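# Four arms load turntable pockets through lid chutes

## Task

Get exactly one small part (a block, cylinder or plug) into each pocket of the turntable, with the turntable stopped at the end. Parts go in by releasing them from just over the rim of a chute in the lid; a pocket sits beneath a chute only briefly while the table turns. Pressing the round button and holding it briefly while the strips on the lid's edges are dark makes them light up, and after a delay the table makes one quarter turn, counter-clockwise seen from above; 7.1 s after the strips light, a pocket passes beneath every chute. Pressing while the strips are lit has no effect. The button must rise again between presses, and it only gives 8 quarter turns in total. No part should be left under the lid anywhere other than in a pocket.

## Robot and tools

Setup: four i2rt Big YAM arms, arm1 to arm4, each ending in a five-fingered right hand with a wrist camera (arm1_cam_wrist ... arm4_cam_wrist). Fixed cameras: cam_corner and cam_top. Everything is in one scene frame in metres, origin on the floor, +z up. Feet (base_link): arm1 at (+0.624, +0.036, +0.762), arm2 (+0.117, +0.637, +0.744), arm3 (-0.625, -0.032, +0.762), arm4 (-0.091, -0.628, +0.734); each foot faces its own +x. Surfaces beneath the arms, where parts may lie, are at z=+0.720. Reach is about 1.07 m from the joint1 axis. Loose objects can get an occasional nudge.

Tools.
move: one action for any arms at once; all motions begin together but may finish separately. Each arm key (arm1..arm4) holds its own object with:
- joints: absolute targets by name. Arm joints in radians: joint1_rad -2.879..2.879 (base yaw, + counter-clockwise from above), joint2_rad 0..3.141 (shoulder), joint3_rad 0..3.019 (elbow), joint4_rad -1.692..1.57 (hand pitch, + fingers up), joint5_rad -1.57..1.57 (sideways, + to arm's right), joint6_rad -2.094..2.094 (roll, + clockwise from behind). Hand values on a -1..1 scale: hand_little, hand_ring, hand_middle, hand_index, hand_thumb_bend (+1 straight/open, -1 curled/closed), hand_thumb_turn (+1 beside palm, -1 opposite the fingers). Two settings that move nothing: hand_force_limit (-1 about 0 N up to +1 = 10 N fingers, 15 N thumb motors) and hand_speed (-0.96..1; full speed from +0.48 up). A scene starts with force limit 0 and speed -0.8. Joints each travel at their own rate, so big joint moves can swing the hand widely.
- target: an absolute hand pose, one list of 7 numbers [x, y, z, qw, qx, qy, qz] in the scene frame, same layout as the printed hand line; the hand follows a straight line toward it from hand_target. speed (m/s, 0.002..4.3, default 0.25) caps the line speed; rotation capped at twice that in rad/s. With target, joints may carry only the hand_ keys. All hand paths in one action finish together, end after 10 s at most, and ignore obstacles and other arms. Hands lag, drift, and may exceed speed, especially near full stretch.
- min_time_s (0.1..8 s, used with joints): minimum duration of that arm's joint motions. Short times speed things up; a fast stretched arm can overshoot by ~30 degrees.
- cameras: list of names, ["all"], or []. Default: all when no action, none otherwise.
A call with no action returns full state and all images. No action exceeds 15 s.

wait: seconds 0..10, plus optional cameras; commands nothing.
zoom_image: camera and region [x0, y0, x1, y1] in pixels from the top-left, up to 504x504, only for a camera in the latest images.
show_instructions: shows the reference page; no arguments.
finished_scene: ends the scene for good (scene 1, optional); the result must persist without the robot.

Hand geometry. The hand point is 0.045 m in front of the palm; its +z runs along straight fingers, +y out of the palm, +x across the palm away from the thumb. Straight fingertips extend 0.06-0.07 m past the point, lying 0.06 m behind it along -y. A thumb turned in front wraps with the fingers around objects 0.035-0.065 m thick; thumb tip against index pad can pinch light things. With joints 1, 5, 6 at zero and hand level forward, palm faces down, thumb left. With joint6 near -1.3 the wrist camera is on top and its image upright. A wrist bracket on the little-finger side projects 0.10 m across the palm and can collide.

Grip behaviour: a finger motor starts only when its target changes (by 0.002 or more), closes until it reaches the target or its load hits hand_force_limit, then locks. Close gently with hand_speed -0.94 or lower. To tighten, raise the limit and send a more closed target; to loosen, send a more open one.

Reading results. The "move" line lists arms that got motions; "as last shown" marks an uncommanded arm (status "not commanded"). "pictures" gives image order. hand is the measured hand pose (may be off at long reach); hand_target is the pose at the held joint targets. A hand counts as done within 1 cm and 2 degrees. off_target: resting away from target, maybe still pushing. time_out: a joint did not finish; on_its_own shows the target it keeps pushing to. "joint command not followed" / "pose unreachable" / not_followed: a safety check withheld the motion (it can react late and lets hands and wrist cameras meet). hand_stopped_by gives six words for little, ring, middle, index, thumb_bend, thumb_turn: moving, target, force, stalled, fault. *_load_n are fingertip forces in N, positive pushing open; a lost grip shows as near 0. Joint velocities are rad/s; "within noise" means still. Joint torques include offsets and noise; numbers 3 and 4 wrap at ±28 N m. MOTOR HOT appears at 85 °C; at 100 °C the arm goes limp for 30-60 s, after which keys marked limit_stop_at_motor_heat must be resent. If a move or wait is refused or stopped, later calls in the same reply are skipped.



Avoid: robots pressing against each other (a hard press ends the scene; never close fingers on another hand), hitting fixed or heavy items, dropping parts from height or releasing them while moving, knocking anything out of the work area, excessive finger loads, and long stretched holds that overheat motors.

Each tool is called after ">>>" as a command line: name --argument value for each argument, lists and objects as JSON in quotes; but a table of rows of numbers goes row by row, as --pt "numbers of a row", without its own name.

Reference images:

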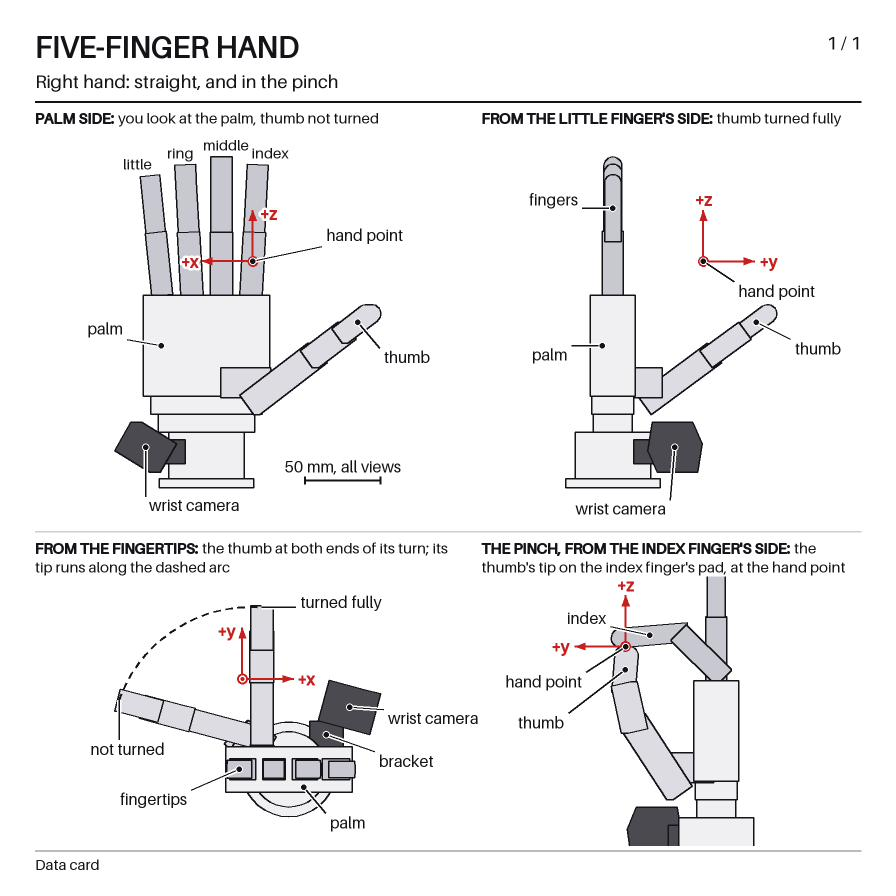

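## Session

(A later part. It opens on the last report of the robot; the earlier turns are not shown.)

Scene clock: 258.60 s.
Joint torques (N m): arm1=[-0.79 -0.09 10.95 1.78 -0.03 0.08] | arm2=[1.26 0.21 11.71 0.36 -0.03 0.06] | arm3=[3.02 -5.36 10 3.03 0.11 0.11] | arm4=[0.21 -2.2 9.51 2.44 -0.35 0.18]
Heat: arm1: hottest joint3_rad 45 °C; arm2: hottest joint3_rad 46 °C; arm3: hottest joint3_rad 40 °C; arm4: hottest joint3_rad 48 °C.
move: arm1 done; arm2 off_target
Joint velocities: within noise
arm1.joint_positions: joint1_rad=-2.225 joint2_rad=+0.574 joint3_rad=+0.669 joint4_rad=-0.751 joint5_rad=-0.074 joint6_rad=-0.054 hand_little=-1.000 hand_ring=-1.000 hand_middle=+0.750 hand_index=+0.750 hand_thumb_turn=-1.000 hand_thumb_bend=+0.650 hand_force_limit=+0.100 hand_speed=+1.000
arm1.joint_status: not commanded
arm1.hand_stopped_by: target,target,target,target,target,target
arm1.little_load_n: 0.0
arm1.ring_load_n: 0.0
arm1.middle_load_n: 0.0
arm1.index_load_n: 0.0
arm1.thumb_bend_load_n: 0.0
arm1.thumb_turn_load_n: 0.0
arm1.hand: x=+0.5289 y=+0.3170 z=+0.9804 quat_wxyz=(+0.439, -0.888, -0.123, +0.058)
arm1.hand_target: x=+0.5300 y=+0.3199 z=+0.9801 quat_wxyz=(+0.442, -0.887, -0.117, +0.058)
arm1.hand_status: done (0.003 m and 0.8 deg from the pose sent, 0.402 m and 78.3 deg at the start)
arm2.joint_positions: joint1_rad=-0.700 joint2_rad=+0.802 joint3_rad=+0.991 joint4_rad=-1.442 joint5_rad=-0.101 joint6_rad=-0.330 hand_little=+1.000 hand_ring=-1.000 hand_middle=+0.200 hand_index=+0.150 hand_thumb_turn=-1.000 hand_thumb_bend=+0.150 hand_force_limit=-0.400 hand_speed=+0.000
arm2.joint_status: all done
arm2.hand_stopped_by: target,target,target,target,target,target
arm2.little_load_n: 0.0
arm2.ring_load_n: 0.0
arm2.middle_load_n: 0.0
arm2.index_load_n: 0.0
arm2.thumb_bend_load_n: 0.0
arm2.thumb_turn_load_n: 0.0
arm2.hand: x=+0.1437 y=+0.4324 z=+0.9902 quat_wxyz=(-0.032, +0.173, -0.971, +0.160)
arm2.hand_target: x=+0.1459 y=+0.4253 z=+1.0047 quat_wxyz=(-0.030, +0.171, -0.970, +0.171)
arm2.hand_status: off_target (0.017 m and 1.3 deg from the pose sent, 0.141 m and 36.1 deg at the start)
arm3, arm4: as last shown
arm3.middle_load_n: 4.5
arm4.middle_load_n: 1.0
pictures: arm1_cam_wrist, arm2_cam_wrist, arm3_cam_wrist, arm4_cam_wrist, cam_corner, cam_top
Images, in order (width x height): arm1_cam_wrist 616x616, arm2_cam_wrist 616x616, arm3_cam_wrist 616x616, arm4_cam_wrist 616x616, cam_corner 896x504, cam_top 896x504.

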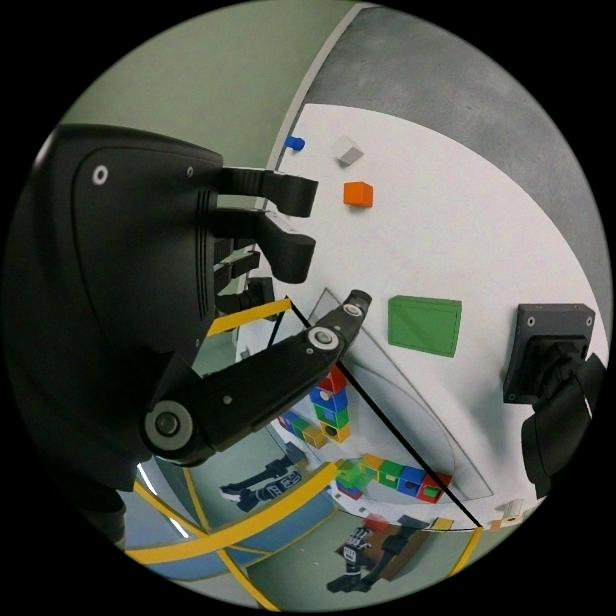

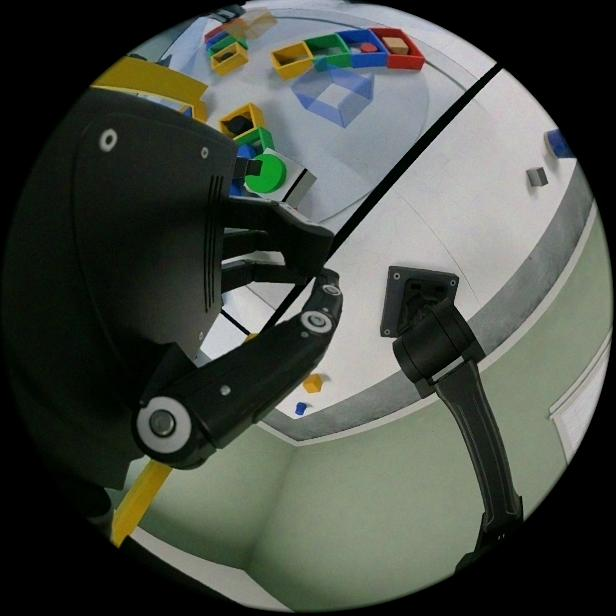

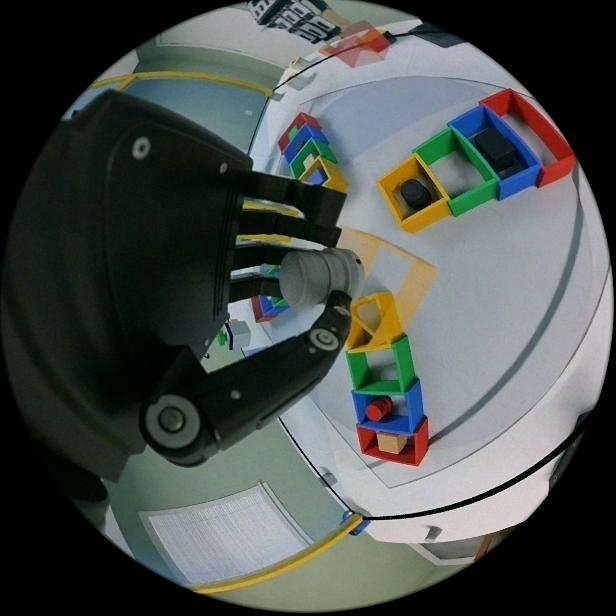

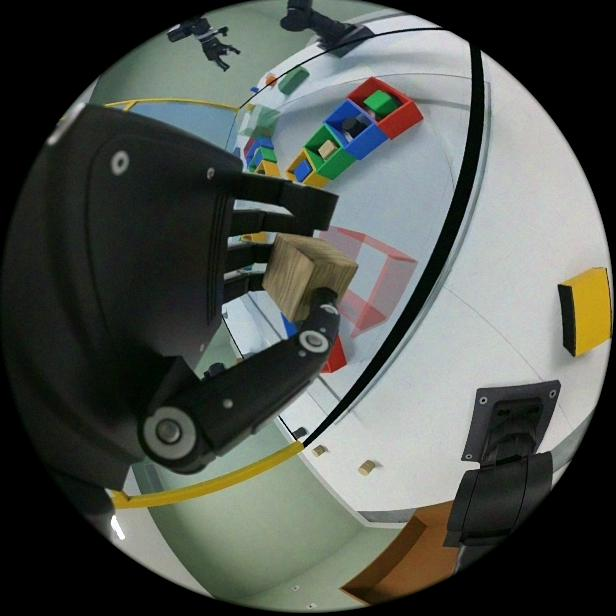

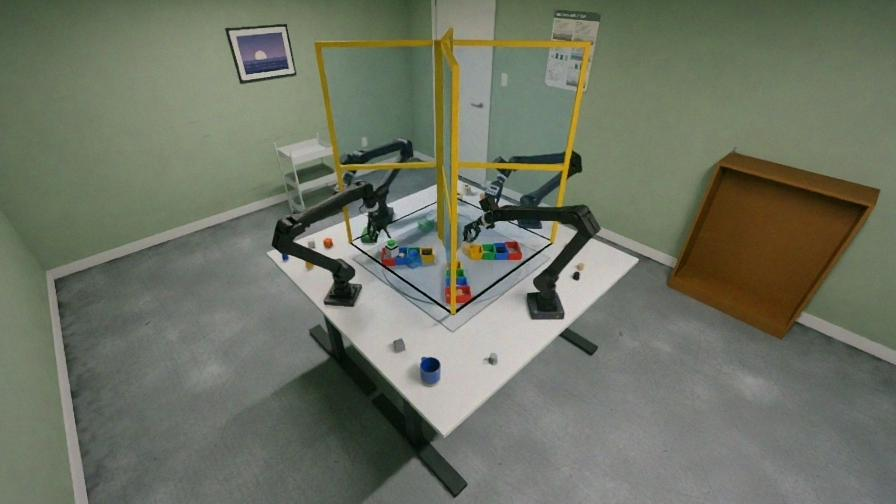

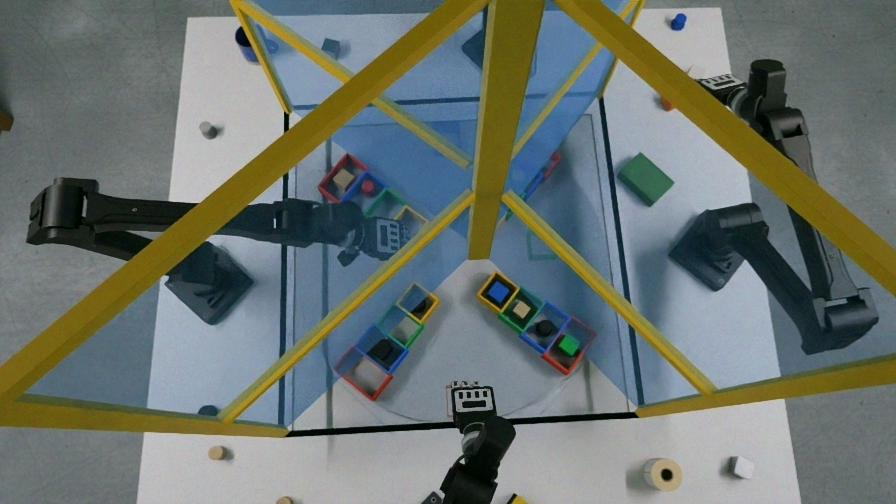

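>>> move --arm1 '{"target":[0.53,0.41,0.90,0.4424,-0.8873,-0.1168,0.0582],"speed":0.15}' --arm2 '{"target":[0.145,0.420,0.966,-0.0302,0.1710,-0.9699,0.1710],"speed":0.08}' --cameras '["arm1_cam_wrist"]'

>>> move --arm2 '{"target":[0.144,0.422,0.943,-0.0302,0.1710,-0.9699,0.1710],"speed":0.08}' --cameras '["arm2_cam_wrist","cam_top"]'

>>> zoom_image --camera "cam_top" --region '[640, 50, 740, 130]'

Scene clock: 270.43 s.
Joint torques (N m): arm1=[-0.97 -2.96 10.44 1.72 -0.12 -0.04] | arm2=[0.38 -0.03 7.79 1.05 -0.11 0.01] | arm3=[3.02 -5.36 9.96 3.04 0.09 0.12] | arm4=[0.21 -2.26 9.51 2.43 -0.35 0.18]
Heat: arm1: hottest joint3_rad 46 °C; arm2: hottest joint3_rad 48 °C; arm3: hottest joint3_rad 40 °C; arm4: hottest joint3_rad 48 °C.
move: arm1 done; arm2 done
Joint velocities: within noise
arm1.joint_positions: joint1_rad=-2.277 joint2_rad=+0.931 joint3_rad=+0.596 joint4_rad=-0.325 joint5_rad=-0.116 joint6_rad=-0.073 hand_little=-1.000 hand_ring=-1.000 hand_middle=+0.750 hand_index=+0.750 hand_thumb_turn=-1.000 hand_thumb_bend=+0.650 hand_force_limit=+0.100 hand_speed=+1.000
arm1.joint_status: not commanded
arm1.hand_stopped_by: target,target,target,target,target,target
arm1.little_load_n: 0.0
arm1.ring_load_n: 0.0
arm1.middle_load_n: 0.0
arm1.index_load_n: 0.0
arm1.thumb_bend_load_n: 0.0
arm1.thumb_turn_load_n: 0.0
arm1.hand: x=+0.5262 y=+0.4075 z=+0.9005 quat_wxyz=(+0.438, -0.889, -0.118, +0.061)
arm1.hand_target: x=+0.5299 y=+0.4099 z=+0.8999 quat_wxyz=(+0.442, -0.887, -0.117, +0.058)
arm1.hand_status: done (0.005 m and 0.6 deg from the pose sent, 0.123 m and 0.8 deg at the start)
arm2.joint_positions: joint1_rad=-0.700 joint2_rad=+0.802 joint3_rad=+0.939 joint4_rad=-1.361 joint5_rad=-0.101 joint6_rad=-0.330 hand_little=+1.000 hand_ring=-1.000 hand_middle=+0.200 hand_index=+0.150 hand_thumb_turn=-1.000 hand_thumb_bend=+0.150 hand_force_limit=-0.400 hand_speed=+0.000
arm2.joint_status: not commanded
arm2.hand_stopped_by: target,target,target,target,target,target
arm2.little_load_n: 0.0
arm2.ring_load_n: 0.0
arm2.middle_load_n: 0.0
arm2.index_load_n: 0.0
arm2.thumb_bend_load_n: 0.0
arm2.thumb_turn_load_n: 0.0
arm2.hand: x=+0.1441 y=+0.4213 z=+0.9712 quat_wxyz=(-0.029, +0.173, -0.969, +0.175)
arm2.hand_target: x=+0.1450 y=+0.4202 z=+0.9660 quat_wxyz=(-0.030, +0.171, -0.970, +0.171)
arm2.hand_status: done (0.005 m and 0.5 deg from the pose sent, 0.027 m and 1.3 deg at the start)
arm3, arm4: as last shown
arm3.thumb_bend_load_n: 9.5
arm4.ring_load_n: 8.5
Images, in order (width x height): arm1_cam_wrist 616x616.

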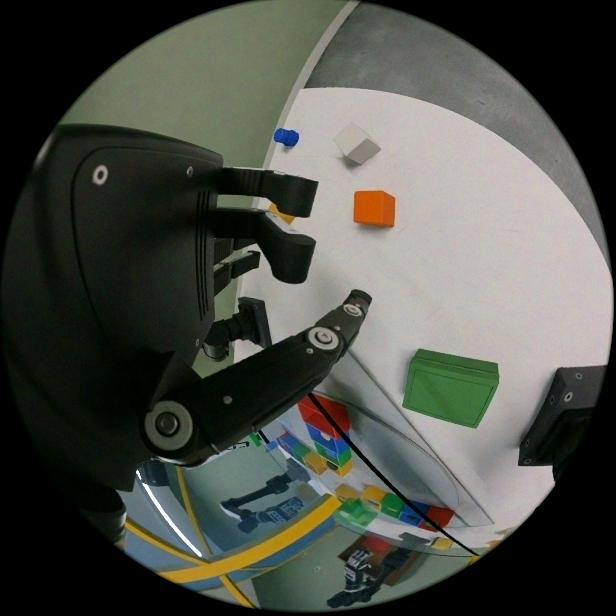

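Scene clock: 271.40 s.
Joint torques (N m): arm1=[-1.26 -3.37 10.37 1.77 -0.13 -0.04] | arm2=[0.15 0.56 6.38 1.33 -0.2 -0.05] | arm3=[3.14 -5.36 10 3.03 0.09 0.12] | arm4=[0.21 -2.2 9.51 2.43 -0.35 0.18]
Heat: arm1: hottest joint3_rad 46 °C; arm2: hottest joint3_rad 48 °C; arm3: hottest joint3_rad 40 °C; arm4: hottest joint3_rad 48 °C.
move: arm2 off_target
Joint velocities: within noise
arm1, arm3, arm4: as last shown
arm2.joint_positions: joint1_rad=-0.700 joint2_rad=+0.784 joint3_rad=+0.892 joint4_rad=-1.313 joint5_rad=-0.101 joint6_rad=-0.330 hand_little=+1.000 hand_ring=-1.000 hand_middle=+0.200 hand_index=+0.150 hand_thumb_turn=-1.000 hand_thumb_bend=+0.150 hand_force_limit=-0.400 hand_speed=+0.000
arm2.joint_status: not commanded
arm2.hand_stopped_by: target,target,target,target,target,target
arm2.little_load_n: -1.0
arm2.ring_load_n: 0.0
arm2.middle_load_n: 0.0
arm2.index_load_n: 0.0
arm2.thumb_bend_load_n: 0.0
arm2.thumb_turn_load_n: 0.0
arm2.hand: x=+0.1443 y=+0.4207 z=+0.9569 quat_wxyz=(-0.028, +0.173, -0.967, +0.184)
arm2.hand_target: x=+0.1440 y=+0.4225 z=+0.9434 quat_wxyz=(-0.030, +0.171, -0.970, +0.171)
arm2.hand_status: off_target (0.014 m and 1.5 deg from the pose sent, 0.028 m and 0.5 deg at the start)
arm3.thumb_turn_load_n: 3.5
Images, in order (width x height): arm2_cam_wrist 616x616, cam_top 896x504.

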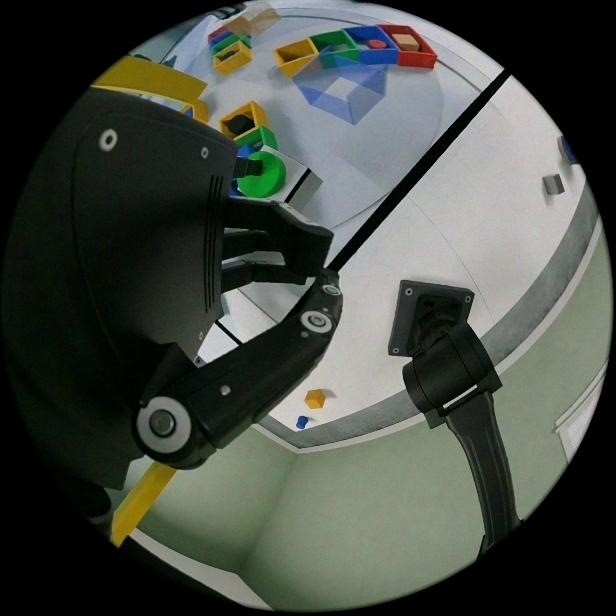

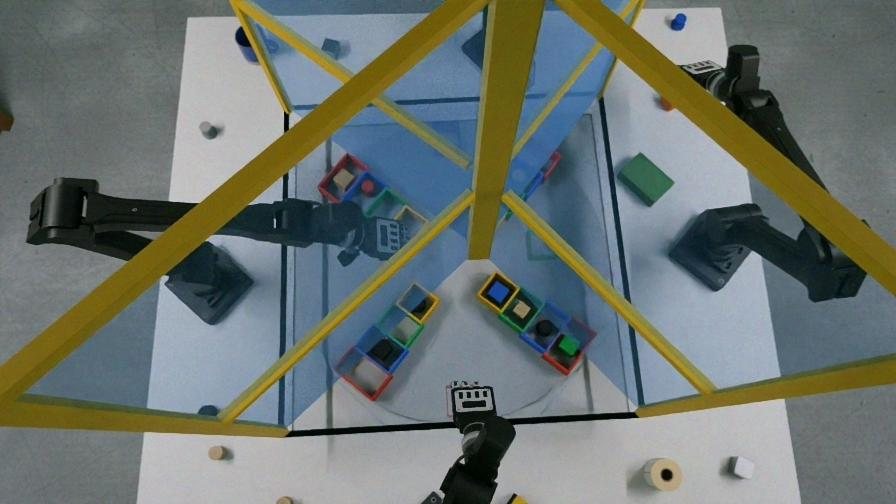

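Scaled by 5.040 from the camera's image (finer frame: 1280x720).

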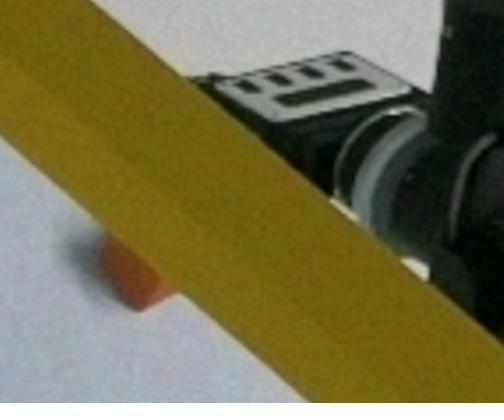

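>>> move --arm2 '{"target":[0.144,0.423,0.928,-0.0302,0.1710,-0.9699,0.1710],"speed":0.1}' --cameras '["cam_corner"]'

>>> move --arm2 '{"target":[0.144,0.423,0.985,-0.0302,0.1710,-0.9699,0.1710],"speed":0.2}' --arm1 '{"target":[0.564,0.459,0.88,0.4424,-0.8873,-0.1168,0.0582],"speed":0.12}' --cameras '["arm1_cam_wrist"]'

>>> wait --seconds 3.0 --cameras '["cam_top"]'

Scene clock: 273.57 s.
Joint torques (N m): arm1=[-1.2 -3.19 10.4 1.84 -0.13 -0.05] | arm2=[0.03 1.55 5.49 1.43 -0.22 -0.07] | arm3=[2.96 -5.42 9.92 3 0.1 0.11] | arm4=[0.21 -2.26 9.51 2.43 -0.35 0.18]
Heat: arm1: hottest joint3_rad 46 °C; arm2: hottest joint3_rad 48 °C; arm3: hottest joint3_rad 40 °C; arm4: hottest joint3_rad 48 °C.
move: arm2 off_target
Joint velocities: within noise
arm1, arm3, arm4: as last shown
arm2.joint_positions: joint1_rad=-0.700 joint2_rad=+0.765 joint3_rad=+0.864 joint4_rad=-1.282 joint5_rad=-0.101 joint6_rad=-0.330 hand_little=+1.000 hand_ring=-1.000 hand_middle=+0.200 hand_index=+0.150 hand_thumb_turn=-1.000 hand_thumb_bend=+0.150 hand_force_limit=-0.400 hand_speed=+0.000
arm2.joint_status: not commanded
arm2.hand_stopped_by: target,target,target,target,target,target
arm2.little_load_n: -1.5
arm2.ring_load_n: 0.0
arm2.middle_load_n: 0.0
arm2.index_load_n: 0.0
arm2.thumb_bend_load_n: 0.0
arm2.thumb_turn_load_n: 0.0
arm2.hand: x=+0.1444 y=+0.4204 z=+0.9497 quat_wxyz=(-0.026, +0.173, -0.965, +0.194)
arm2.hand_target: x=+0.1440 y=+0.4242 z=+0.9289 quat_wxyz=(-0.030, +0.171, -0.970, +0.171)
arm2.hand_status: off_target (0.022 m and 2.7 deg from the pose sent, 0.029 m and 1.5 deg at the start)
arm3.little_load_n: 0.5
arm3.middle_load_n: 4.0
arm3.thumb_turn_load_n: 3.0
arm4.ring_load_n: 8.0
arm4.thumb_turn_load_n: 3.5
Images, in order (width x height): cam_corner 896x504.

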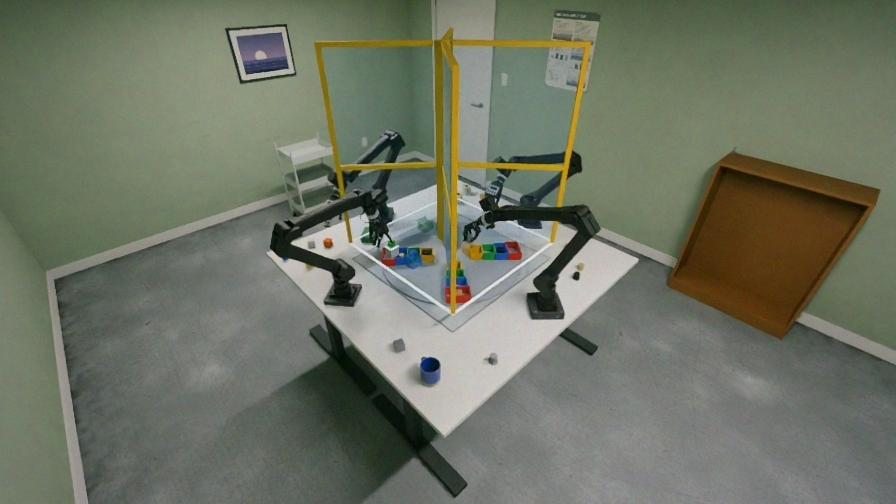

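Scene clock: 274.83 s.
Joint torques (N m): arm1=[-1.14 -4.37 13.61 1.74 -0.19 -0.05] | arm2=[0.26 0.21 11.67 0.27 -0.17 -0.02] | arm3=[3.08 -5.6 9.89 3.03 0.1 0.11] | arm4=[0.21 -2.2 9.51 2.44 -0.35 0.18]
Heat: arm1: hottest joint3_rad 46 °C; arm2: hottest joint3_rad 48 °C; arm3: hottest joint3_rad 40 °C; arm4: hottest joint3_rad 48 °C.
move: arm1 off_target; arm2 off_target
Joint velocities: within noise
arm1.joint_positions: joint1_rad=-2.404 joint2_rad=+1.108 joint3_rad=+0.607 joint4_rad=-0.210 joint5_rad=-0.215 joint6_rad=-0.151 hand_little=-1.000 hand_ring=-1.000 hand_middle=+0.750 hand_index=+0.750 hand_thumb_turn=-1.000 hand_thumb_bend=+0.650 hand_force_limit=+0.100 hand_speed=+1.000
arm1.joint_status: not commanded
arm1.hand_stopped_by: target,target,target,target,target,target
arm1.little_load_n: 0.5
arm1.ring_load_n: 0.0
arm1.middle_load_n: 0.0
arm1.index_load_n: 0.0
arm1.thumb_bend_load_n: 0.0
arm1.thumb_turn_load_n: 0.0
arm1.hand: x=+0.5605 y=+0.4386 z=+0.8607 quat_wxyz=(+0.421, -0.897, -0.115, +0.063)
arm1.hand_target: x=+0.5641 y=+0.4577 z=+0.8804 quat_wxyz=(+0.442, -0.887, -0.117, +0.058)
arm1.hand_status: off_target (0.028 m and 2.8 deg from the pose sent, 0.067 m and 0.6 deg at the start)
arm2.joint_positions: joint1_rad=-0.700 joint2_rad=+0.798 joint3_rad=+0.938 joint4_rad=-1.393 joint5_rad=-0.100 joint6_rad=-0.330 hand_little=+1.000 hand_ring=-1.000 hand_middle=+0.200 hand_index=+0.150 hand_thumb_turn=-1.000 hand_thumb_bend=+0.150 hand_force_limit=-0.400 hand_speed=+0.000
arm2.joint_status: not commanded
arm2.hand_stopped_by: target,target,target,target,target,target
arm2.little_load_n: 0.0
arm2.ring_load_n: 0.0
arm2.middle_load_n: 0.0
arm2.index_load_n: 0.0
arm2.thumb_bend_load_n: 0.0
arm2.thumb_turn_load_n: 0.0
arm2.hand: x=+0.1439 y=+0.4308 z=+0.9706 quat_wxyz=(-0.032, +0.173, -0.971, +0.160)
arm2.hand_target: x=+0.1440 y=+0.4233 z=+0.9847 quat_wxyz=(-0.030, +0.171, -0.970, +0.171)
arm2.hand_status: off_target (0.016 m and 1.3 deg from the pose sent, 0.035 m and 2.7 deg at the start)
arm3, arm4: as last shown
arm3.little_load_n: 0.0
arm3.middle_load_n: 4.5
arm4.ring_load_n: 8.5
Images, in order (width x height): arm1_cam_wrist 616x616.

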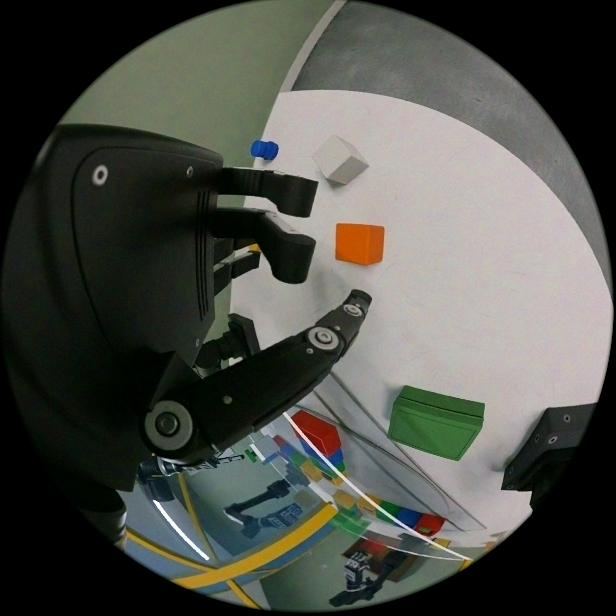

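Scene clock: 277.83 s.
Joint torques (N m): arm1=[-0.97 -4.48 13.63 1.74 -0.18 -0.04] | arm2=[0.21 0.09 11.62 0.28 -0.18 -0.02] | arm3=[3.14 -5.36 9.98 3.03 0.11 0.11] | arm4=[0.15 -2.2 9.51 2.43 -0.35 0.18]
Heat: arm1: hottest joint3_rad 47 °C; arm2: hottest joint3_rad 48 °C; arm3: hottest joint3_rad 40 °C; arm4: hottest joint3_rad 48 °C.
Joint velocities: within noise
arm1.joint_positions: joint1_rad=-2.404 joint2_rad=+1.108 joint3_rad=+0.607 joint4_rad=-0.210 joint5_rad=-0.215 joint6_rad=-0.151 hand_little=-1.000 hand_ring=-1.000 hand_middle=+0.750 hand_index=+0.750 hand_thumb_turn=-1.000 hand_thumb_bend=+0.650 hand_force_limit=+0.100 hand_speed=+1.000
arm1.joint_status: not commanded
arm1.hand_stopped_by: target,target,target,target,target,target
arm1.little_load_n: 0.0
arm1.ring_load_n: 0.0
arm1.middle_load_n: 0.0
arm1.index_load_n: 0.0
arm1.thumb_bend_load_n: 0.0
arm1.thumb_turn_load_n: 0.0
arm1.hand: x=+0.5605 y=+0.4386 z=+0.8607 quat_wxyz=(+0.421, -0.897, -0.116, +0.063)
arm1.hand_target: x=+0.5641 y=+0.4577 z=+0.8804 quat_wxyz=(+0.442, -0.887, -0.117, +0.058)
arm1.hand_status: off_target (0.028 m and 2.8 deg from the pose sent, 0.067 m and 0.6 deg at the start)
arm2.joint_positions: joint1_rad=-0.700 joint2_rad=+0.798 joint3_rad=+0.938 joint4_rad=-1.393 joint5_rad=-0.100 joint6_rad=-0.330 hand_little=+1.000 hand_ring=-1.000 hand_middle=+0.200 hand_index=+0.150 hand_thumb_turn=-1.000 hand_thumb_bend=+0.150 hand_force_limit=-0.400 hand_speed=+0.000
arm2.joint_status: not commanded
arm2.hand_stopped_by: target,target,target,target,target,target
arm2.little_load_n: 0.0
arm2.ring_load_n: 0.0
arm2.middle_load_n: 0.0
arm2.index_load_n: 0.0
arm2.thumb_bend_load_n: 0.0
arm2.thumb_turn_load_n: 0.0
arm2.hand: x=+0.1439 y=+0.4308 z=+0.9706 quat_wxyz=(-0.032, +0.173, -0.971, +0.160)
arm2.hand_target: x=+0.1440 y=+0.4233 z=+0.9847 quat_wxyz=(-0.030, +0.171, -0.970, +0.171)
arm2.hand_status: off_target (0.016 m and 1.3 deg from the pose sent, 0.035 m and 2.7 deg at the start)
arm3.joint_positions: joint1_rad=-0.794 joint2_rad=+1.181 joint3_rad=+0.820 joint4_rad=-0.306 joint5_rad=-0.004 joint6_rad=-0.007 hand_little=-1.000 hand_ring=-0.007 hand_middle=+0.186 hand_index=+0.074 hand_thumb_turn=-1.000 hand_thumb_bend=+0.183 hand_force_limit=+0.100 hand_speed=-0.500
arm3.joint_status: not commanded
arm3.hand_stopped_by: target,force,force,force,force,target
arm3.little_load_n: 0.0
arm3.ring_load_n: 7.0
arm3.middle_load_n: 4.5
arm3.index_load_n: 5.0
arm3.thumb_bend_load_n: 9.5
arm3.thumb_turn_load_n: 3.5
arm3.hand: x=-0.1577 y=+0.0219 z=+0.9257 quat_wxyz=(-0.318, +0.653, -0.615, +0.308)
arm3.hand_target: x=-0.1532 y=+0.0279 z=+0.9240 quat_wxyz=(-0.324, +0.650, -0.615, +0.307)
arm3.hand_status: not commanded
arm4.joint_positions: joint1_rad=-1.270 joint2_rad=+0.629 joint3_rad=+0.644 joint4_rad=-0.758 joint5_rad=-0.434 joint6_rad=-0.370 hand_little=-1.000 hand_ring=+0.273 hand_middle=+0.346 hand_index=+0.380 hand_thumb_turn=-1.000 hand_thumb_bend=+0.094 hand_force_limit=-0.400 hand_speed=-0.500
arm4.joint_status: not commanded
arm4.hand_stopped_by: target,force,force,force,force,target
arm4.little_load_n: 0.0
arm4.ring_load_n: 8.0
arm4.middle_load_n: 1.0
arm4.index_load_n: 1.0
arm4.thumb_bend_load_n: 9.5
arm4.thumb_turn_load_n: 4.0
arm4.hand: x=-0.0347 y=-0.3454 z=+0.9310 quat_wxyz=(-0.439, +0.898, +0.026, -0.012)
arm4.hand_target: x=-0.0350 y=-0.3411 z=+0.9321 quat_wxyz=(-0.446, +0.895, +0.025, -0.013)
arm4.hand_status: not commanded
wait: 3.00 s; at rest by 0.27 s
Images, in order (width x height): cam_top 896x504.

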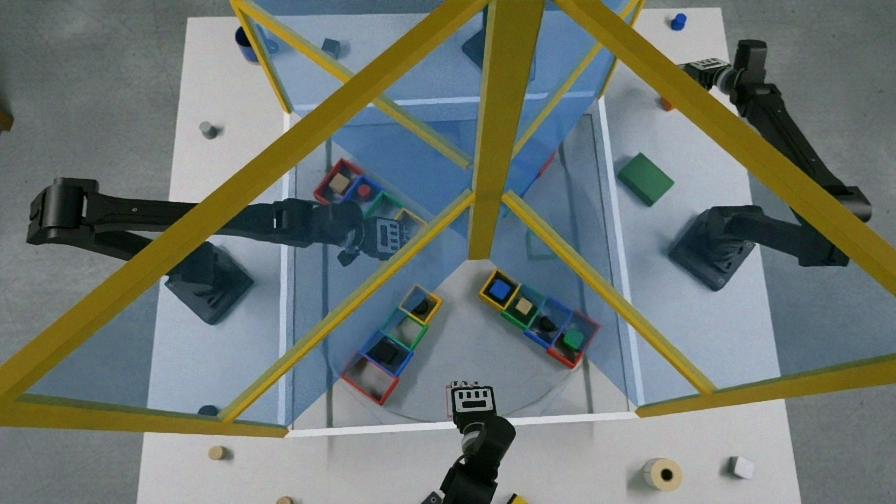

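>>> wait --seconds 0.9 --cameras '["cam_top"]'

Scene clock: 278.93 s.
Joint torques (N m): arm1=[-0.85 -4.31 13.57 1.69 -0.18 -0.05] | arm2=[0.44 0.21 11.59 0.31 -0.19 -0.02] | arm3=[2.84 -5.3 9.88 3.03 0.09 0.12] | arm4=[0.21 -2.2 9.51 2.43 -0.35 0.18]
Heat: arm1: hottest joint3_rad 47 °C; arm2: hottest joint3_rad 48 °C; arm3: hottest joint3_rad 40 °C; arm4: hottest joint3_rad 48 °C.
Joint velocities: within noise
arm1.joint_positions: joint1_rad=-2.404 joint2_rad=+1.108 joint3_rad=+0.607 joint4_rad=-0.210 joint5_rad=-0.215 joint6_rad=-0.151 hand_little=-1.000 hand_ring=-1.000 hand_middle=+0.750 hand_index=+0.750 hand_thumb_turn=-1.000 hand_thumb_bend=+0.650 hand_force_limit=+0.100 hand_speed=+1.000
arm1.joint_status: not commanded
arm1.hand_stopped_by: target,target,target,target,target,target
arm1.little_load_n: 0.0
arm1.ring_load_n: 0.0
arm1.middle_load_n: 0.0
arm1.index_load_n: 0.0
arm1.thumb_bend_load_n: 0.0
arm1.thumb_turn_load_n: 0.0
arm1.hand: x=+0.5605 y=+0.4386 z=+0.8607 quat_wxyz=(+0.421, -0.897, -0.116, +0.063)
arm1.hand_target: x=+0.5641 y=+0.4577 z=+0.8804 quat_wxyz=(+0.442, -0.887, -0.117, +0.058)
arm1.hand_status: off_target (0.028 m and 2.8 deg from the pose sent, 0.067 m and 0.6 deg at the start)
arm2.joint_positions: joint1_rad=-0.700 joint2_rad=+0.798 joint3_rad=+0.938 joint4_rad=-1.393 joint5_rad=-0.100 joint6_rad=-0.330 hand_little=+1.000 hand_ring=-1.000 hand_middle=+0.200 hand_index=+0.150 hand_thumb_turn=-1.000 hand_thumb_bend=+0.150 hand_force_limit=-0.400 hand_speed=+0.000
arm2.joint_status: not commanded
arm2.hand_stopped_by: target,target,target,target,target,target
arm2.little_load_n: 0.0
arm2.ring_load_n: 0.0
arm2.middle_load_n: 0.0
arm2.index_load_n: 0.0
arm2.thumb_bend_load_n: 0.0
arm2.thumb_turn_load_n: 0.0
arm2.hand: x=+0.1439 y=+0.4308 z=+0.9706 quat_wxyz=(-0.032, +0.173, -0.971, +0.160)
arm2.hand_target: x=+0.1440 y=+0.4233 z=+0.9847 quat_wxyz=(-0.030, +0.171, -0.970, +0.171)
arm2.hand_status: off_target (0.016 m and 1.3 deg from the pose sent, 0.035 m and 2.7 deg at the start)
arm3.joint_positions: joint1_rad=-0.794 joint2_rad=+1.181 joint3_rad=+0.820 joint4_rad=-0.306 joint5_rad=-0.004 joint6_rad=-0.007 hand_little=-1.000 hand_ring=-0.007 hand_middle=+0.186 hand_index=+0.074 hand_thumb_turn=-1.000 hand_thumb_bend=+0.183 hand_force_limit=+0.100 hand_speed=-0.500
arm3.joint_status: not commanded
arm3.hand_stopped_by: target,force,force,force,force,target
arm3.little_load_n: 0.0
arm3.ring_load_n: 7.0
arm3.middle_load_n: 4.0
arm3.index_load_n: 5.0
arm3.thumb_bend_load_n: 9.5
arm3.thumb_turn_load_n: 3.0
arm3.hand: x=-0.1577 y=+0.0219 z=+0.9257 quat_wxyz=(-0.318, +0.653, -0.615, +0.308)
arm3.hand_target: x=-0.1532 y=+0.0279 z=+0.9240 quat_wxyz=(-0.324, +0.650, -0.615, +0.307)
arm3.hand_status: not commanded
arm4.joint_positions: joint1_rad=-1.270 joint2_rad=+0.629 joint3_rad=+0.644 joint4_rad=-0.758 joint5_rad=-0.434 joint6_rad=-0.370 hand_little=-1.000 hand_ring=+0.273 hand_middle=+0.346 hand_index=+0.380 hand_thumb_turn=-1.000 hand_thumb_bend=+0.094 hand_force_limit=-0.400 hand_speed=-0.500
arm4.joint_status: not commanded
arm4.hand_stopped_by: target,force,force,force,force,target
arm4.little_load_n: 0.0
arm4.ring_load_n: 8.5
arm4.middle_load_n: 1.0
arm4.index_load_n: 1.0
arm4.thumb_bend_load_n: 9.5
arm4.thumb_turn_load_n: 3.5
arm4.hand: x=-0.0347 y=-0.3454 z=+0.9310 quat_wxyz=(-0.439, +0.898, +0.026, -0.012)
arm4.hand_target: x=-0.0350 y=-0.3411 z=+0.9321 quat_wxyz=(-0.446, +0.895, +0.025, -0.013)
arm4.hand_status: not commanded
wait: 0.90 s; at rest by 0.07 s
Images, in order (width x height): cam_top 896x504.

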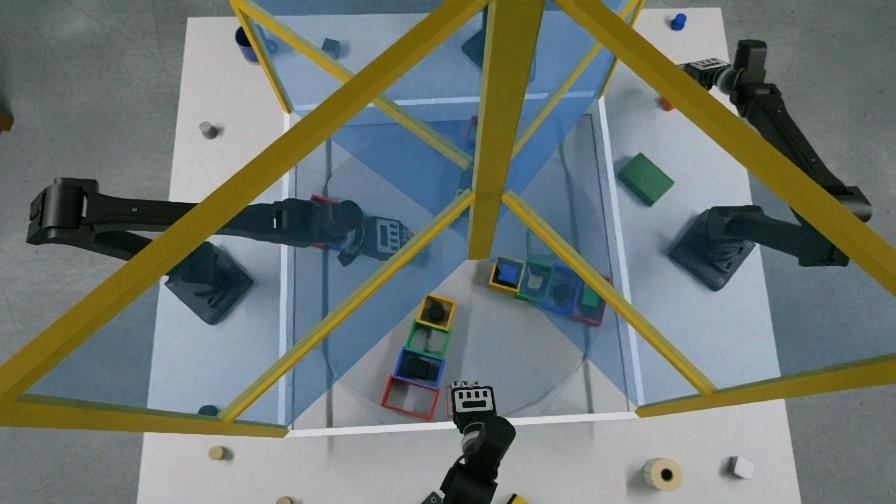

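>>> move --cameras '["arm1_cam_wrist","cam_top"]'

Scene clock: 280.90 s.
Joint torques (N m): arm1=[-1.08 -4.42 13.67 1.72 -0.18 -0.05] | arm2=[0.21 -0.03 11.6 0.31 -0.18 -0.02] | arm3=[3.08 -5.48 9.89 3.11 0.08 0.12] | arm4=[0.15 -2.2 9.51 2.43 -0.35 0.18]
Heat: arm1: hottest joint3_rad 48 °C; arm2: hottest joint3_rad 49 °C; arm3: hottest joint3_rad 40 °C; arm4: hottest joint3_rad 48 °C.
Joint velocities: within noise
arm1.joint_positions: joint1_rad=-2.404 joint2_rad=+1.108 joint3_rad=+0.607 joint4_rad=-0.210 joint5_rad=-0.215 joint6_rad=-0.151 hand_little=-1.000 hand_ring=-1.000 hand_middle=+0.750 hand_index=+0.750 hand_thumb_turn=-1.000 hand_thumb_bend=+0.650 hand_force_limit=+0.100 hand_speed=+1.000
arm1.joint_status: not commanded
arm1.hand_stopped_by: target,target,target,target,target,target
arm1.little_load_n: 0.0
arm1.ring_load_n: 0.0
arm1.middle_load_n: 0.0
arm1.index_load_n: 0.0
arm1.thumb_bend_load_n: 0.0
arm1.thumb_turn_load_n: 0.0
arm1.hand: x=+0.5605 y=+0.4386 z=+0.8607 quat_wxyz=(+0.421, -0.897, -0.116, +0.063) (m; scene frame)
arm1.hand_target: x=+0.5641 y=+0.4577 z=+0.8804 quat_wxyz=(+0.442, -0.887, -0.117, +0.058) (m; scene frame)
arm1.hand_status: off_target (0.028 m and 2.8 deg from the pose sent, 0.067 m and 0.6 deg at the start)
arm2.joint_positions: joint1_rad=-0.700 joint2_rad=+0.798 joint3_rad=+0.938 joint4_rad=-1.393 joint5_rad=-0.100 joint6_rad=-0.330 hand_little=+1.000 hand_ring=-1.000 hand_middle=+0.200 hand_index=+0.150 hand_thumb_turn=-1.000 hand_thumb_bend=+0.150 hand_force_limit=-0.400 hand_speed=+0.000
arm2.joint_status: not commanded
arm2.hand_stopped_by: target,target,target,target,target,target
arm2.little_load_n: 0.0
arm2.ring_load_n: 0.0
arm2.middle_load_n: 0.0
arm2.index_load_n: 0.0
arm2.thumb_bend_load_n: 0.0
arm2.thumb_turn_load_n: 0.0
arm2.hand: x=+0.1439 y=+0.4308 z=+0.9706 quat_wxyz=(-0.032, +0.173, -0.971, +0.160) (m; scene frame)
arm2.hand_target: x=+0.1440 y=+0.4233 z=+0.9847 quat_wxyz=(-0.030, +0.171, -0.970, +0.171) (m; scene frame)
arm2.hand_status: off_target (0.016 m and 1.3 deg from the pose sent, 0.035 m and 2.7 deg at the start)
arm3.joint_positions: joint1_rad=-0.794 joint2_rad=+1.181 joint3_rad=+0.820 joint4_rad=-0.306 joint5_rad=-0.004 joint6_rad=-0.007 hand_little=-1.000 hand_ring=-0.007 hand_middle=+0.186 hand_index=+0.074 hand_thumb_turn=-1.000 hand_thumb_bend=+0.183 hand_force_limit=+0.100 hand_speed=-0.500
arm3.joint_status: not commanded
arm3.hand_stopped_by: target,force,force,force,force,target
arm3.little_load_n: 0.5
arm3.ring_load_n: 6.5
arm3.middle_load_n: 4.0
arm3.index_load_n: 4.5
arm3.thumb_bend_load_n: 9.5
arm3.thumb_turn_load_n: 3.5
arm3.hand: x=-0.1577 y=+0.0219 z=+0.9257 quat_wxyz=(-0.318, +0.653, -0.615, +0.308) (m; scene frame)
arm3.hand_target: x=-0.1532 y=+0.0279 z=+0.9240 quat_wxyz=(-0.324, +0.650, -0.615, +0.307) (m; scene frame)
arm3.hand_status: not commanded
arm4.joint_positions: joint1_rad=-1.270 joint2_rad=+0.629 joint3_rad=+0.644 joint4_rad=-0.758 joint5_rad=-0.434 joint6_rad=-0.370 hand_little=-1.000 hand_ring=+0.273 hand_middle=+0.346 hand_index=+0.380 hand_thumb_turn=-1.000 hand_thumb_bend=+0.094 hand_force_limit=-0.400 hand_speed=-0.500
arm4.joint_status: not commanded
arm4.hand_stopped_by: target,force,force,force,force,target
arm4.little_load_n: 0.0
arm4.ring_load_n: 8.0
arm4.middle_load_n: 1.5
arm4.index_load_n: 1.0
arm4.thumb_bend_load_n: 9.0
arm4.thumb_turn_load_n: 4.0
arm4.hand: x=-0.0347 y=-0.3454 z=+0.9310 quat_wxyz=(-0.439, +0.898, +0.026, -0.012) (m; scene frame)
arm4.hand_target: x=-0.0350 y=-0.3411 z=+0.9321 quat_wxyz=(-0.446, +0.895, +0.025, -0.013) (m; scene frame)
arm4.hand_status: not commanded
pictures: arm1_cam_wrist, cam_top
Images, in order (width x height): arm1_cam_wrist 616x616, cam_top 896x504.

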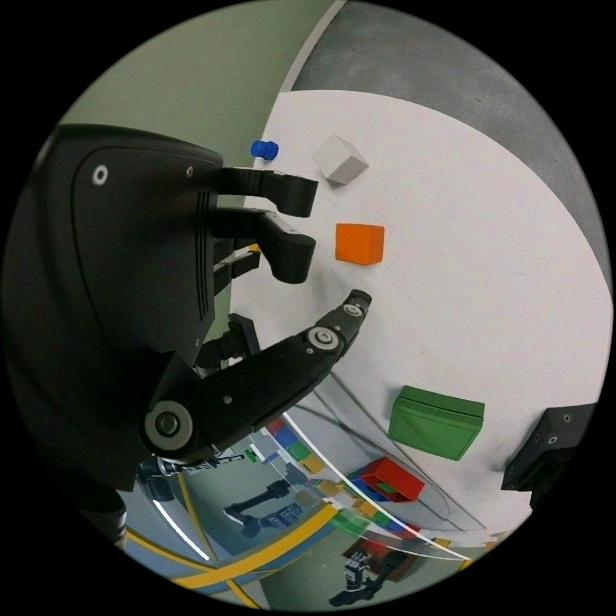

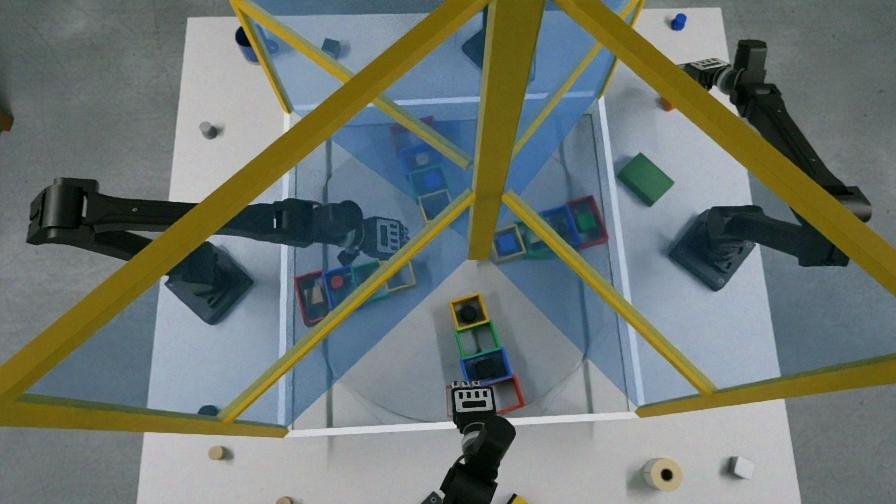

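>>> move --arm1 '{"target":[0.567,0.468,0.830,0.4424,-0.8873,-0.1168,0.0582],"speed":0.12}' --cameras '["arm1_cam_wrist"]'

Scene clock: 283.07 s.
Joint torques (N m): arm1=[-1.26 -5.42 8.98 1.72 -0.17 -0.06] | arm2=[0.15 0.15 11.63 0.27 -0.19 -0.03] | arm3=[3.08 -5.3 9.95 3.03 0.09 0.11] | arm4=[0.21 -2.2 9.51 2.44 -0.35 0.18]
Heat: arm1: hottest joint3_rad 48 °C; arm2: hottest joint3_rad 49 °C; arm3: hottest joint3_rad 40 °C; arm4: hottest joint3_rad 48 °C.
move: arm1 done
Joint velocities: within noise
arm1.joint_positions: joint1_rad=-2.409 joint2_rad=+1.237 joint3_rad=+0.592 joint4_rad=-0.023 joint5_rad=-0.221 joint6_rad=-0.156 hand_little=-1.000 hand_ring=-1.000 hand_middle=+0.750 hand_index=+0.750 hand_thumb_turn=-1.000 hand_thumb_bend=+0.650 hand_force_limit=+0.100 hand_speed=+1.000
arm1.joint_status: not commanded
arm1.hand_stopped_by: target,target,target,target,target,target
arm1.little_load_n: 0.0
arm1.ring_load_n: 0.5
arm1.middle_load_n: 0.0
arm1.index_load_n: 0.0
arm1.thumb_bend_load_n: 0.0
arm1.thumb_turn_load_n: 0.0
arm1.hand: x=+0.5617 y=+0.4664 z=+0.8323 quat_wxyz=(+0.440, -0.888, -0.118, +0.062)
arm1.hand_target: x=+0.5669 y=+0.4679 z=+0.8301 quat_wxyz=(+0.442, -0.887, -0.117, +0.058)
arm1.hand_status: done (0.006 m and 0.5 deg from the pose sent, 0.043 m and 2.8 deg at the start)
arm2, arm3, arm4: as last shown
arm3.little_load_n: 0.0
arm3.ring_load_n: 7.0
arm3.middle_load_n: 4.5
arm3.index_load_n: 5.0
arm4.ring_load_n: 8.5
arm4.middle_load_n: 1.0
arm4.index_load_n: 0.5
arm4.thumb_turn_load_n: 3.5
Images, in order (width x height): arm1_cam_wrist 616x616.

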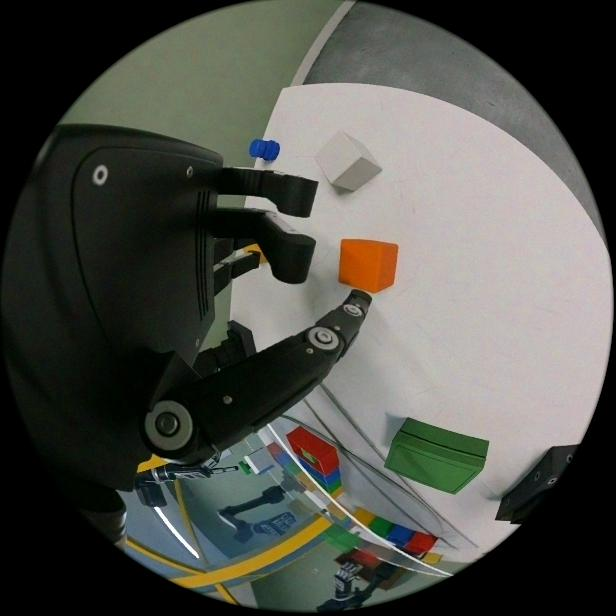

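>>> move --arm1 '{"target":[0.570,0.463,0.785,0.4424,-0.8873,-0.1168,0.0582],"speed":0.1}' --cameras '["arm1_cam_wrist"]'

Scene clock: 284.67 s.
Joint torques (N m): arm1=[-1.08 -5.6 7.94 1.74 -0.19 -0.05] | arm2=[0.32 0.21 11.62 0.34 -0.19 -0.04] | arm3=[2.9 -5.25 9.99 3.06 0.1 0.12] | arm4=[0.21 -2.2 9.51 2.43 -0.36 0.18]
Heat: arm1: hottest joint3_rad 48 °C; arm2: hottest joint3_rad 49 °C; arm3: hottest joint3_rad 40 °C; arm4: hottest joint3_rad 48 °C.
move: arm1 done
Joint velocities: within noise
arm1.joint_positions: joint1_rad=-2.417 joint2_rad=+1.341 joint3_rad=+0.521 joint4_rad=+0.149 joint5_rad=-0.228 joint6_rad=-0.161 hand_little=-1.000 hand_ring=-1.000 hand_middle=+0.750 hand_index=+0.750 hand_thumb_turn=-1.000 hand_thumb_bend=+0.650 hand_force_limit=+0.100 hand_speed=+1.000
arm1.joint_status: not commanded
arm1.hand_stopped_by: target,target,target,target,target,target
arm1.little_load_n: 0.0
arm1.ring_load_n: 0.0
arm1.middle_load_n: 0.0
arm1.index_load_n: 0.0
arm1.thumb_bend_load_n: 0.0
arm1.thumb_turn_load_n: 0.0
arm1.hand: x=+0.5649 y=+0.4617 z=+0.7870 quat_wxyz=(+0.440, -0.888, -0.118, +0.062)
arm1.hand_target: x=+0.5699 y=+0.4629 z=+0.7850 quat_wxyz=(+0.442, -0.887, -0.117, +0.058)
arm1.hand_status: done (0.006 m and 0.5 deg from the pose sent, 0.048 m and 0.5 deg at the start)
arm2, arm3, arm4: as last shown
arm3.middle_load_n: 4.0
arm3.thumb_bend_load_n: 10.0
arm3.thumb_turn_load_n: 3.0
arm4.ring_load_n: 8.0
arm4.thumb_bend_load_n: 8.5
arm4.thumb_turn_load_n: 4.0
Images, in order (width x height): arm1_cam_wrist 616x616.

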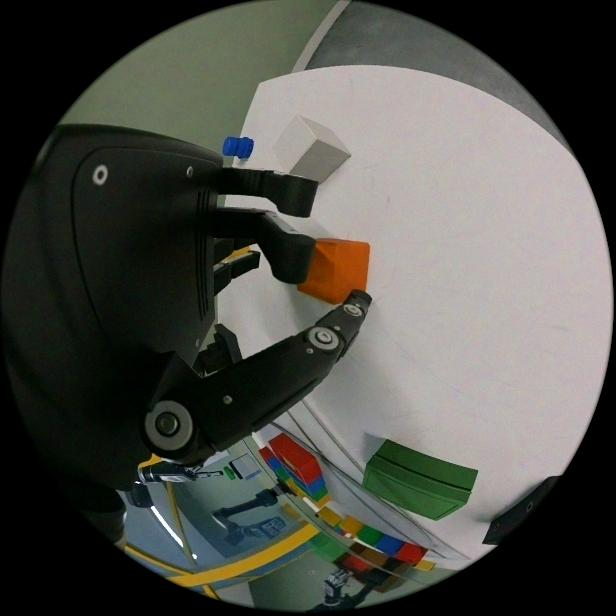

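>>> move --arm1 '{"target":[0.569,0.4635,0.751,0.4424,-0.8873,-0.1168,0.0582],"speed":0.08}' --cameras '["arm1_cam_wrist"]'

>>> move --arm1 '{"joints":{"hand_index":0.3,"hand_middle":0.3,"hand_thumb_bend":-0.15,"hand_force_limit":0.1,"hand_speed":-0.85}}' --cameras '["arm1_cam_wrist"]'

Scene clock: 287.03 s.
Joint torques (N m): arm1=[-1.08 -6.18 6.74 1.74 -0.08 -0.02] | arm2=[0.26 0.15 11.64 0.25 -0.19 -0.05] | arm3=[2.96 -5.48 9.95 3.08 0.07 0.1] | arm4=[0.21 -2.26 9.51 2.43 -0.35 0.18]
Heat: arm1: hottest joint3_rad 47 °C; arm2: hottest joint3_rad 50 °C; arm3: hottest joint3_rad 40 °C; arm4: hottest joint3_rad 48 °C.
move: arm1 done
Joint velocities: within noise
arm1.joint_positions: joint1_rad=-2.417 joint2_rad=+1.451 joint3_rad=+0.492 joint4_rad=+0.291 joint5_rad=-0.228 joint6_rad=-0.161 hand_little=-1.000 hand_ring=-1.000 hand_middle=+0.750 hand_index=+0.750 hand_thumb_turn=-1.000 hand_thumb_bend=+0.650 hand_force_limit=+0.100 hand_speed=+1.000
arm1.joint_status: not commanded
arm1.hand_stopped_by: target,target,target,target,target,target
arm1.little_load_n: 0.0
arm1.ring_load_n: 0.0
arm1.middle_load_n: 0.0
arm1.index_load_n: 0.0
arm1.thumb_bend_load_n: 0.0
arm1.thumb_turn_load_n: 0.0
arm1.hand: x=+0.5651 y=+0.4635 z=+0.7540 quat_wxyz=(+0.442, -0.887, -0.118, +0.062)
arm1.hand_target: x=+0.5689 y=+0.4635 z=+0.7511 quat_wxyz=(+0.442, -0.887, -0.117, +0.058)
arm1.hand_status: done (0.005 m and 0.4 deg from the pose sent, 0.036 m and 0.5 deg at the start)
arm2, arm3, arm4: as last shown
arm3.little_load_n: 0.5
arm3.middle_load_n: 4.5
arm3.thumb_bend_load_n: 9.5
arm3.thumb_turn_load_n: 3.5
arm4.little_load_n: 0.5
arm4.index_load_n: 1.0
arm4.thumb_bend_load_n: 9.0
Images, in order (width x height): arm1_cam_wrist 616x616.

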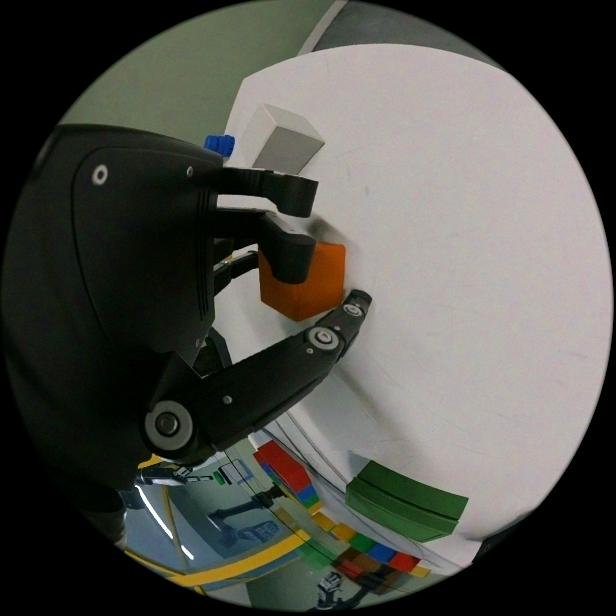

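Scene clock: 290.47 s.
Joint torques (N m): arm1=[-1.03 -6.36 6.74 1.69 -0.07 -0.03] | arm2=[0.21 0.21 11.7 0.25 -0.18 -0.02] | arm3=[2.96 -5.42 9.96 3.06 0.1 0.12] | arm4=[0.21 -2.2 9.52 2.43 -0.35 0.18]
Heat: arm1: hottest joint3_rad 46 °C; arm2: hottest joint3_rad 50 °C; arm3: hottest joint3_rad 40 °C; arm4: hottest joint3_rad 48 °C.
move: arm1 off_target
Joint velocities: within noise
arm1.joint_positions: joint1_rad=-2.417 joint2_rad=+1.451 joint3_rad=+0.492 joint4_rad=+0.294 joint5_rad=-0.228 joint6_rad=-0.161 hand_little=-1.000 hand_ring=-1.000 hand_middle=+0.300 hand_index=+0.300 hand_thumb_turn=-1.000 hand_thumb_bend=+0.175 hand_force_limit=+0.100 hand_speed=-0.850
arm1.joint_status: hand_thumb_bend off_target (ended at +0.175, target -0.150); the others done
arm1.hand_stopped_by: target,target,target,target,force,target
arm1.little_load_n: 0.0
arm1.ring_load_n: 0.0
arm1.middle_load_n: 2.5
arm1.index_load_n: 1.0
arm1.thumb_bend_load_n: 8.5
arm1.thumb_turn_load_n: 1.0
arm1.hand: x=+0.5651 y=+0.4642 z=+0.7545 quat_wxyz=(+0.443, -0.887, -0.118, +0.061)
arm1.hand_target: x=+0.5689 y=+0.4635 z=+0.7511 quat_wxyz=(+0.442, -0.887, -0.117, +0.058)
arm1.hand_status: not commanded
arm2, arm3, arm4: as last shown
arm3.little_load_n: 0.0
arm3.middle_load_n: 4.0
arm3.index_load_n: 4.5
arm3.thumb_bend_load_n: 10.0
arm4.little_load_n: 0.0
arm4.ring_load_n: 8.5
Images, in order (width x height): arm1_cam_wrist 616x616.

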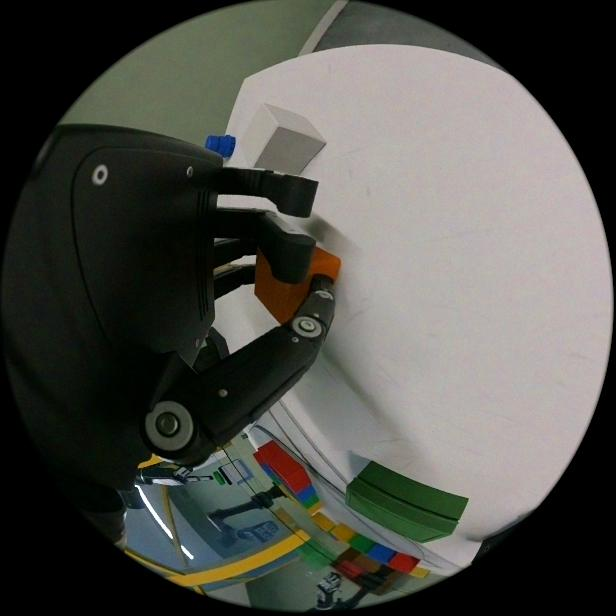

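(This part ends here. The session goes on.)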